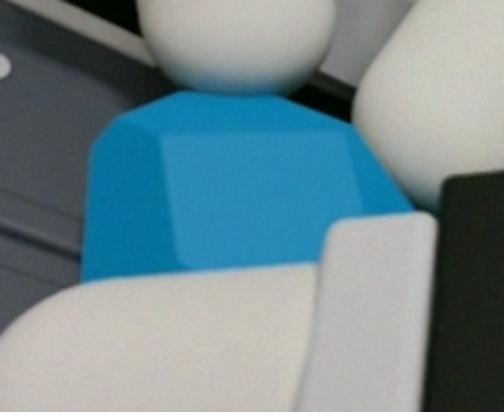

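execute_actions:
  actions:
    - [[0,0,0,0,0,0,-0.8,0,-0.578,-0.696,0.07,-0.2,0.76,0.4,0.06,0.55,0.9,0.2,0.57,0.28,0.19,0.9135,0.0,-0.88]]
    - [[0,0,0,0,0,0,-0.8,0,-0.578,-0.696,0.065,-0.2,0.815,0.405,0.045,0.55,0.905,0.22,0.57,0.27,0.19,0.9135,0.0,-0.9]]
    - [[0,0,0,0,0,0,-0.8,0,-0.578,-0.696,0.085,-0.2,0.81,0.36,0.04,0.55,0.905,0.22,0.57,0.27,0.19,0.9135,0.0,-0.9]]
  cameras: ["cam_wrist"]

zoom_image:
  camera: "cam_wrist"
  region: [90, 200, 310, 380]

Scene clock: 3848.23 s.
end_effector_position=(+0.6943, -0.0054, +0.5680) hand_goal=(-0.800, +0.000, -0.578, -0.696, +0.084, -0.200, +0.810, +0.360, +0.040, +0.550, +0.904, +0.220, +0.570, +0.270, +0.190, +0.914) hand_measured=(-0.808, -0.002, -0.578, -0.694, +0.076, -0.198, +0.814, +0.364, +0.010, +0.566, +0.918, +0.272, +0.572, +0.390, +0.190, +0.914) hand_current_ma=(-23, -5, -1, +6, -22, +5, +9, +8, -112, +44, +47, +204, +3, +275, +3, -3) hand_state=(goal, goal, goal, goal, goal, goal, goal, goal, blocked, goal, goal, blocked, goal, blocked, goal, goal) hand_current_limit=0.00 hand_speed=-0.90 end_effector_quat_wxyz=(+0.705, +0.699, +0.091, +0.080)
Joint positions: [0.333 0.373 1.773 -1.541 1.625 -1.005]
Joint torques (N m): [-0.24 -64.5 -30.71 -1.78 1.33 0.32]
Hand target: +0.6943, -0.0054, +0.5680; +0.705, +0.699, +0.091, +0.080
Off the commanded pose: 0.000 m, 0 deg.
Step readings (end_effector_position):
0: (+0.6943, -0.0054, +0.5680)
1: (+0.6943, -0.0054, +0.5680)
2: (+0.6943, -0.0054, +0.5680)
4: (+0.6943, -0.0054, +0.5680)
8: (+0.6943, -0.0054, +0.5680)
15: (+0.6943, -0.0054, +0.5680)
16: (+0.6943, -0.0054, +0.5680)
17: (+0.6943, -0.0054, +0.5680)
19: (+0.6943, -0.0054, +0.5680)
23: (+0.6943, -0.0054, +0.5680)
30: (+0.6943, -0.0054, +0.5680)
31: (+0.6943, -0.0054, +0.5680)
32: (+0.6943, -0.0054, +0.5680)
34: (+0.6943, -0.0054, +0.5680)
38: (+0.6943, -0.0054, +0.5680)
45: (+0.6943, -0.0054, +0.5680)
Images, in order (width x height): cam_wrist 672x504.

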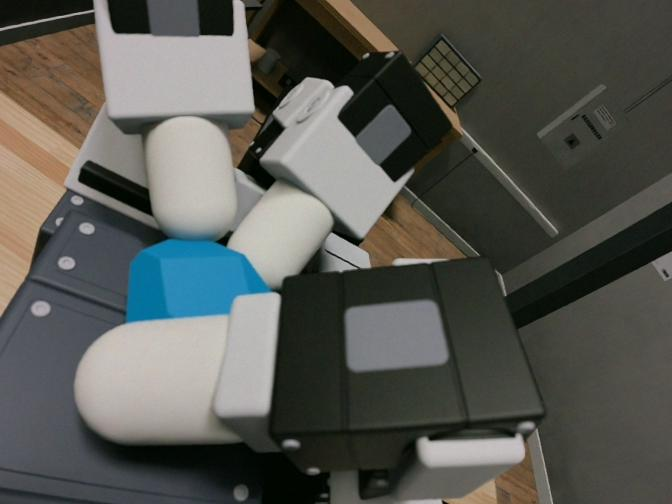

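Scaled by 2.291.

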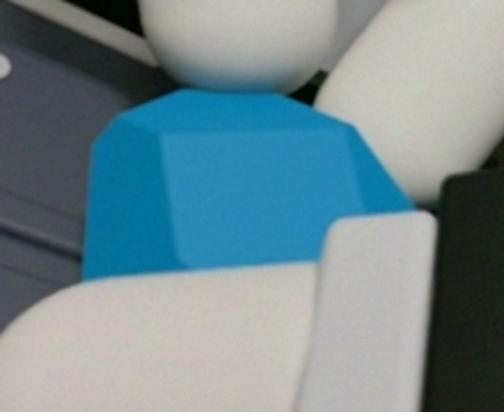

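execute_actions:
  actions:
    - [[0,0,0,0,0,0,-0.8,0,-0.578,-0.696,0.127,-0.2,0.803,0.351,0.04,0.55,0.905,0.22,0.57,0.27,0.19,0.9135,0.0,-0.88]]
    - [[0,0,0,0,0,0,-0.8,0,-0.578,-0.696,0.16,-0.2,0.79,0.33,0.04,0.55,0.905,0.22,0.57,0.27,0.19,0.9135,0.0,-0.88]]
    - [[0,0,0,0,0,0,-0.8,0,-0.578,-0.696,0.14,-0.2,0.805,0.26,0.04,0.55,0.905,0.2,0.57,0.27,0.19,0.9135,0.0,-0.9]]
    - [[0,0,0,0,0,0,-0.8,0,-0.578,-0.696,0.14,-0.2,0.77,0.25,0.05,0.55,0.9,0.18,0.57,0.27,0.18,0.9135,0.0,-0.9]]
  cameras: ["cam_wrist"]

zoom_image:
  camera: "cam_wrist"
  region: [90, 200, 310, 380]

Scene clock: 3855.80 s.
end_effector_position=(+0.6943, -0.0054, +0.5680) hand_goal=(-0.800, +0.000, -0.578, -0.696, +0.140, -0.200, +0.770, +0.250, +0.050, +0.550, +0.900, +0.180, +0.570, +0.270, +0.180, +0.914) hand_measured=(-0.808, -0.002, -0.578, -0.694, +0.110, -0.192, +0.808, +0.310, +0.016, +0.562, +0.916, +0.206, +0.580, +0.410, +0.186, +0.902) hand_current_ma=(-23, -5, -1, +6, -114, +21, +142, +236, -135, +31, +55, +93, +34, +275, +25, -51) hand_state=(goal, goal, goal, goal, blocked, goal, blocked, blocked, blocked, goal, goal, blocked, goal, blocked, goal, goal) hand_current_limit=0.00 hand_speed=-0.90 end_effector_quat_wxyz=(+0.705, +0.699, +0.091, +0.080)
Joint positions: [0.333 0.373 1.773 -1.541 1.625 -1.005]
Joint torques (N m): [-0.44 -64.43 -30.75 -1.76 1.36 0.33]
Hand target: +0.6943, -0.0054, +0.5680; +0.705, +0.699, +0.091, +0.080
Off the commanded pose: 0.000 m, 0 deg.
Step readings (end_effector_position):
0: (+0.6943, -0.0054, +0.5680)
1: (+0.6943, -0.0054, +0.5680)
2: (+0.6943, -0.0054, +0.5680)
4: (+0.6943, -0.0054, +0.5680)
8: (+0.6943, -0.0054, +0.5680)
15: (+0.6943, -0.0054, +0.5680)
16: (+0.6943, -0.0054, +0.5680)
17: (+0.6943, -0.0054, +0.5680)
19: (+0.6943, -0.0054, +0.5680)
23: (+0.6943, -0.0054, +0.5680)
30: (+0.6943, -0.0054, +0.5680)
31: (+0.6943, -0.0054, +0.5680)
32: (+0.6943, -0.0054, +0.5680)
34: (+0.6943, -0.0054, +0.5680)
38: (+0.6943, -0.0054, +0.5680)
45: (+0.6943, -0.0054, +0.5680)
46: (+0.6943, -0.0054, +0.5680)
47: (+0.6943, -0.0054, +0.5680)
49: (+0.6943, -0.0054, +0.5680)
53: (+0.6943, -0.0054, +0.5680)
60: (+0.6943, -0.0054, +0.5680)
Images, in order (width x height): cam_wrist 672x504.

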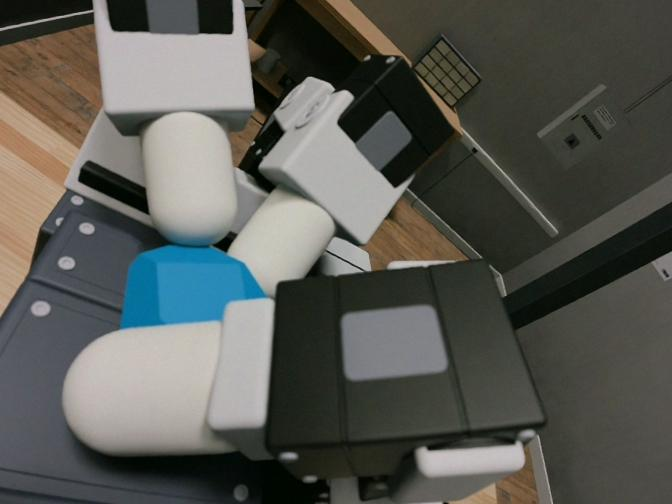

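Scaled by 2.291.

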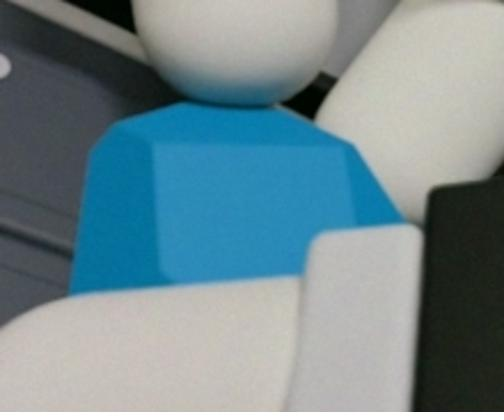

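execute_actions:
  actions:
    - [[0,0,0,0,0,0,-0.8,0,-0.578,-0.696,0.135,-0.2,0.75,0.26,0.05,0.55,0.88,0.18,0.57,0.27,0.175,0.9135,0.1,-0.9]]
    - [[0,0,0,0,0,0,-0.8,0,-0.578,-0.696,0.14,-0.2,0.72,0.27,0.055,0.55,0.85,0.19,0.57,0.27,0.165,0.9135,0.1,-0.9]]
    - [[0,0,0,0,0,0,-0.8,0,-0.578,-0.696,0.15,-0.2,0.69,0.29,0.065,0.55,0.82,0.205,0.57,0.27,0.155,0.9135,0.1,-0.9]]
  cameras: ["cam_wrist"]

zoom_image:
  camera: "cam_wrist"
  region: [90, 200, 310, 380]

Scene clock: 3865.33 s.
end_effector_position=(+0.6943, -0.0054, +0.5680) hand_goal=(-0.800, +0.000, -0.578, -0.696, +0.150, -0.200, +0.690, +0.290, +0.064, +0.550, +0.820, +0.204, +0.570, +0.270, +0.154, +0.914) hand_measured=(-0.808, -0.002, -0.578, -0.694, +0.110, -0.192, +0.756, +0.328, +0.038, +0.562, +0.824, +0.206, +0.580, +0.412, +0.154, +0.902) hand_current_ma=(-23, -5, -1, +6, -158, +21, +265, +140, -101, +31, +13, +7, +34, +302, -1, -53) hand_state=(goal, goal, goal, goal, blocked, goal, blocked, blocked, blocked, goal, goal, goal, goal, blocked, goal, goal) hand_current_limit=0.10 hand_speed=-0.90 end_effector_quat_wxyz=(+0.705, +0.699, +0.091, +0.080)
Joint positions: [0.333 0.373 1.773 -1.541 1.625 -1.005]
Joint torques (N m): [-0.23 -64.64 -30.74 -1.79 1.35 0.36]
Hand target: +0.6943, -0.0054, +0.5680; +0.705, +0.699, +0.091, +0.080
Off the commanded pose: 0.000 m, 0 deg.
Step readings (end_effector_position):
0: (+0.6943, -0.0054, +0.5680)
1: (+0.6943, -0.0054, +0.5680)
2: (+0.6943, -0.0054, +0.5680)
4: (+0.6943, -0.0054, +0.5680)
8: (+0.6943, -0.0054, +0.5680)
15: (+0.6943, -0.0054, +0.5680)
16: (+0.6943, -0.0054, +0.5680)
17: (+0.6943, -0.0054, +0.5680)
19: (+0.6943, -0.0054, +0.5680)
23: (+0.6943, -0.0054, +0.5680)
30: (+0.6943, -0.0054, +0.5680)
31: (+0.6943, -0.0054, +0.5680)
32: (+0.6943, -0.0054, +0.5680)
34: (+0.6943, -0.0054, +0.5680)
38: (+0.6943, -0.0054, +0.5680)
45: (+0.6943, -0.0054, +0.5680)
Images, in order (width x height): cam_wrist 672x504.

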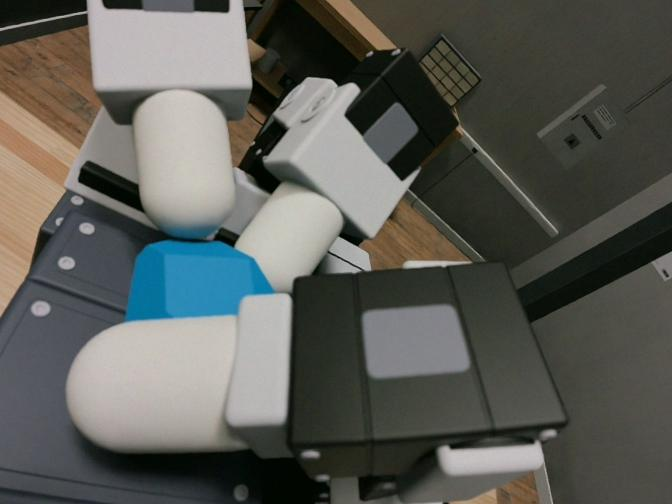

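Scaled by 2.291.

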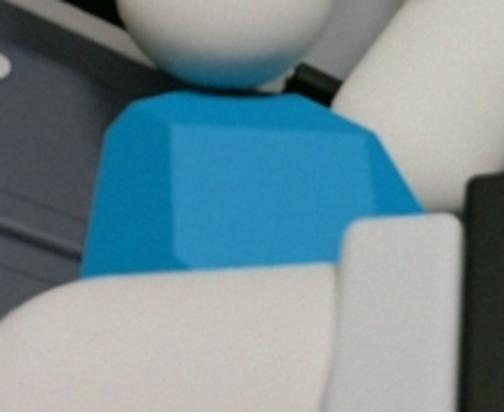

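execute_actions:
  actions:
    - [[0,0,0,0,0,0,-0.8,0,-0.578,-0.696,0.125,-0.2,0.74,0.32,0.0,0.55,0.7,0.5,0.57,0.32,0.165,0.9135,0.0,-0.75]]
    - [[0,0,0,0,0,0,-0.8,0,-0.578,-0.696,0.125,-0.2,0.74,0.32,-0.05,0.55,0.85,0.55,0.57,0.32,0.17,0.9135,0.0,-0.75]]
    - [[0,0,0,0,0,0,-0.8,0,-0.578,-0.696,0.125,-0.2,0.74,0.32,-0.0,0.55,0.902,0.52,0.57,0.32,0.175,0.9135,0.0,-0.8]]
    - [[0,0,0,0,0,0,-0.8,0,-0.578,-0.696,0.125,-0.2,0.74,0.32,0.063,0.55,0.9,0.454,0.57,0.32,0.175,0.9135,0.0,-0.85]]
    - [[0,0,0,0,0,0,-0.8,0,-0.578,-0.696,0.125,-0.2,0.74,0.32,0.105,0.55,0.888,0.42,0.57,0.32,0.175,0.9135,0.0,-0.87]]
  cameras: ["cam_wrist"]

zoom_image:
  camera: "cam_wrist"
  region: [90, 200, 310, 380]

Scene clock: 3884.20 s.
end_effector_position=(+0.6943, -0.0054, +0.5680) hand_goal=(-0.800, +0.000, -0.578, -0.696, +0.124, -0.200, +0.740, +0.320, +0.104, +0.550, +0.888, +0.420, +0.570, +0.320, +0.174, +0.914) hand_measured=(-0.808, -0.002, -0.578, -0.694, +0.106, -0.192, +0.758, +0.342, +0.096, +0.554, +0.894, +0.424, +0.580, +0.410, +0.170, +0.902) hand_current_ma=(-23, -5, -1, +6, -63, +21, +61, +77, -23, +10, +15, +8, +34, +275, -15, -53) hand_state=(goal, goal, goal, goal, goal, goal, goal, blocked, goal, goal, goal, goal, goal, blocked, goal, goal) hand_current_limit=0.00 hand_speed=-0.87 end_effector_quat_wxyz=(+0.705, +0.699, +0.091, +0.080)
Joint positions: [0.333 0.373 1.773 -1.541 1.625 -1.005]
Joint torques (N m): [-0.15 -64.72 -30.67 -1.75 1.33 0.34]
Hand target: +0.6943, -0.0054, +0.5680; +0.705, +0.699, +0.091, +0.080
Off the commanded pose: 0.000 m, 0 deg.
Step readings (end_effector_position):
0: (+0.6943, -0.0054, +0.5680)
1: (+0.6943, -0.0054, +0.5680)
2: (+0.6943, -0.0054, +0.5680)
4: (+0.6943, -0.0054, +0.5680)
8: (+0.6943, -0.0054, +0.5680)
15: (+0.6943, -0.0054, +0.5680)
16: (+0.6943, -0.0054, +0.5680)
17: (+0.6943, -0.0054, +0.5680)
19: (+0.6943, -0.0054, +0.5680)
23: (+0.6943, -0.0054, +0.5680)
30: (+0.6943, -0.0054, +0.5680)
31: (+0.6943, -0.0054, +0.5680)
32: (+0.6943, -0.0054, +0.5680)
34: (+0.6943, -0.0054, +0.5680)
38: (+0.6943, -0.0054, +0.5680)
45: (+0.6943, -0.0054, +0.5680)
46: (+0.6943, -0.0054, +0.5680)
47: (+0.6943, -0.0054, +0.5680)
49: (+0.6943, -0.0054, +0.5680)
53: (+0.6943, -0.0054, +0.5680)
60: (+0.6943, -0.0054, +0.5680)
61: (+0.6943, -0.0054, +0.5680)
62: (+0.6943, -0.0054, +0.5680)
64: (+0.6943, -0.0054, +0.5680)
68: (+0.6943, -0.0054, +0.5680)
75: (+0.6943, -0.0054, +0.5680)
Images, in order (width x height): cam_wrist 672x504.

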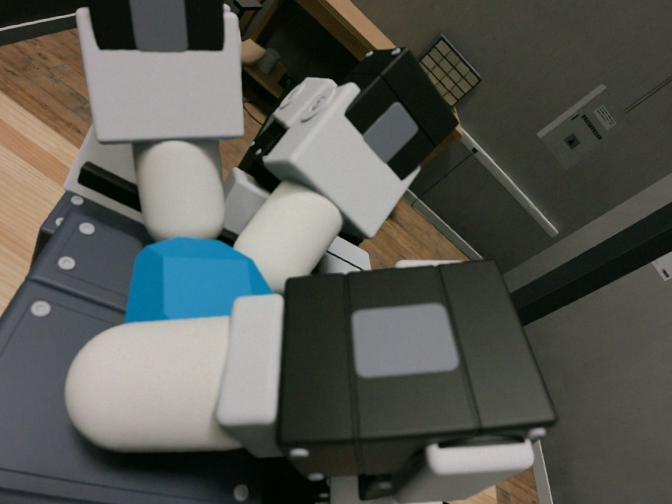

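Scaled by 2.291.

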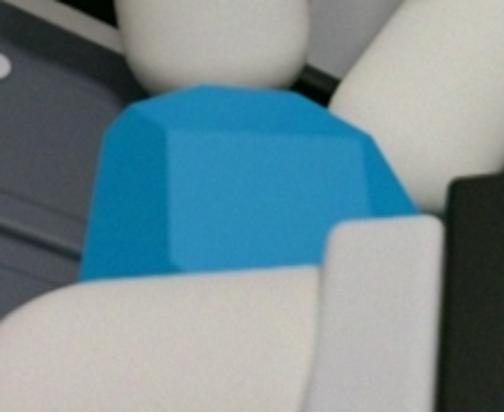

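execute_actions:
  actions:
    - [[0,0,0,0,0,0,-0.8,0,-0.578,-0.696,0.125,-0.2,0.74,0.32,0.135,0.55,0.876,0.4,0.57,0.32,0.175,0.9135,0.0,-0.88]]
    - [[0,0,0,0,0,0,-0.8,0,-0.578,-0.696,0.125,-0.2,0.74,0.32,0.165,0.55,0.866,0.375,0.57,0.32,0.175,0.9135,0.0,-0.88]]
  cameras: []

Scene clock: 3888.60 s.
end_effector_position=(+0.6943, -0.0054, +0.5680) hand_goal=(-0.800, +0.000, -0.578, -0.696, +0.124, -0.200, +0.740, +0.320, +0.164, +0.550, +0.866, +0.374, +0.570, +0.320, +0.174, +0.914) hand_measured=(-0.808, -0.002, -0.578, -0.694, +0.106, -0.192, +0.758, +0.342, +0.142, +0.554, +0.874, +0.390, +0.576, +0.410, +0.170, +0.902) hand_current_ma=(-23, -5, -1, +6, -63, +21, +61, +77, -78, +10, +26, +52, +19, +275, -15, -50) hand_state=(goal, goal, goal, goal, goal, goal, goal, blocked, blocked, goal, goal, goal, goal, blocked, goal, goal) hand_current_limit=0.00 hand_speed=-0.88 end_effector_quat_wxyz=(+0.705, +0.699, +0.091, +0.080)
Joint positions: [0.333 0.373 1.773 -1.541 1.625 -1.005]
Joint torques (N m): [-0.19 -64.36 -30.78 -1.75 1.36 0.36]
Hand target: +0.6943, -0.0054, +0.5680; +0.705, +0.699, +0.091, +0.080
Off the commanded pose: 0.000 m, 0 deg.
Step readings (end_effector_position):
0: (+0.6943, -0.0054, +0.5680)
1: (+0.6943, -0.0054, +0.5680)
2: (+0.6943, -0.0054, +0.5680)
4: (+0.6943, -0.0054, +0.5680)
8: (+0.6943, -0.0054, +0.5680)
15: (+0.6943, -0.0054, +0.5680)
16: (+0.6943, -0.0054, +0.5680)
17: (+0.6943, -0.0054, +0.5680)
19: (+0.6943, -0.0054, +0.5680)
23: (+0.6943, -0.0054, +0.5680)
30: (+0.6943, -0.0054, +0.5680)
No camera images: "cameras" was empty.

execute_actions:
  actions:
    - [[0,0,0,0,0,0,-0.8,0,-0.578,-0.696,0.125,-0.2,0.74,0.32,0.145,0.55,0.83,0.36,0.57,0.32,0.17,0.9135,0.05,-0.9]]
    - [[0,0,0,0,0,0,-0.8,0,-0.578,-0.696,0.125,-0.2,0.74,0.32,0.13,0.55,0.8,0.34,0.57,0.32,0.165,0.9135,0.1,-0.9]]
    - [[0,0,0,0,0,0,-0.8,0,-0.578,-0.696,0.125,-0.2,0.735,0.32,0.12,0.55,0.77,0.33,0.57,0.32,0.16,0.9135,0.1,-0.9]]
  cameras: ["cam_wrist"]

zoom_image:
  camera: "cam_wrist"
  region: [90, 200, 310, 380]

Scene clock: 3902.67 s.
end_effector_position=(+0.6943, -0.0054, +0.5680) hand_goal=(-0.800, +0.000, -0.578, -0.696, +0.124, -0.200, +0.734, +0.320, +0.120, +0.550, +0.770, +0.330, +0.570, +0.320, +0.160, +0.914) hand_measured=(-0.808, -0.002, -0.578, -0.694, +0.106, -0.202, +0.740, +0.342, +0.110, +0.556, +0.822, +0.376, +0.574, +0.410, +0.162, +0.908) hand_current_ma=(-23, -5, -1, +6, -63, -4, +18, +73, -36, +13, +196, +175, +13, +302, +10, -27) hand_state=(goal, goal, goal, goal, goal, goal, goal, blocked, goal, goal, blocked, blocked, goal, blocked, goal, goal) hand_current_limit=0.10 hand_speed=-0.90 end_effector_quat_wxyz=(+0.705, +0.699, +0.091, +0.080)
Joint positions: [0.333 0.373 1.773 -1.541 1.625 -1.005]
Joint torques (N m): [-0.09 -64.41 -30.75 -1.74 1.37 0.36]
Hand target: +0.6943, -0.0054, +0.5680; +0.705, +0.699, +0.091, +0.080
Off the commanded pose: 0.000 m, 0 deg.
Step readings (end_effector_position):
0: (+0.6943, -0.0054, +0.5680)
1: (+0.6943, -0.0054, +0.5680)
2: (+0.6943, -0.0054, +0.5680)
4: (+0.6943, -0.0054, +0.5680)
8: (+0.6943, -0.0054, +0.5680)
15: (+0.6943, -0.0054, +0.5680)
16: (+0.6943, -0.0054, +0.5680)
17: (+0.6943, -0.0054, +0.5680)
19: (+0.6943, -0.0054, +0.5680)
23: (+0.6943, -0.0054, +0.5680)
30: (+0.6943, -0.0054, +0.5680)
31: (+0.6943, -0.0054, +0.5680)
32: (+0.6943, -0.0054, +0.5680)
34: (+0.6943, -0.0054, +0.5680)
38: (+0.6943, -0.0054, +0.5680)
45: (+0.6943, -0.0054, +0.5680)
Images, in order (width x height): cam_wrist 672x504.

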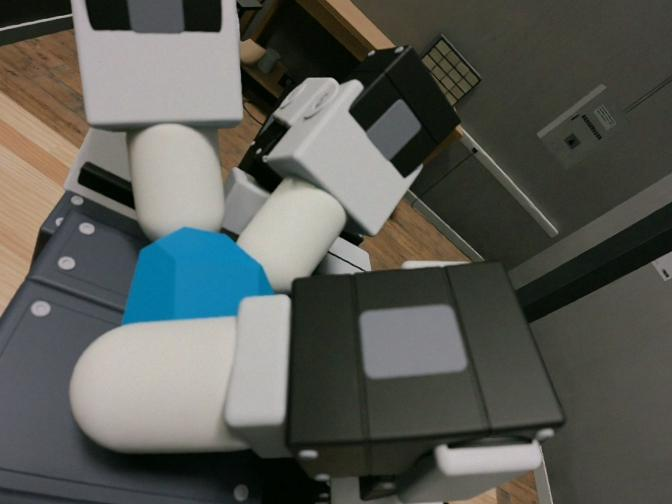

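Scaled by 2.291.

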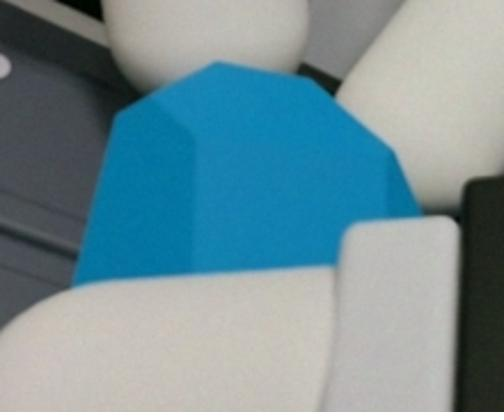

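zoom_image:
  camera: "cam_wrist"
  region: [110, 215, 290, 335]

Scaled by 2.800.

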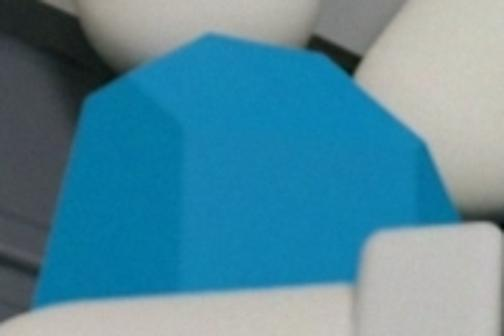

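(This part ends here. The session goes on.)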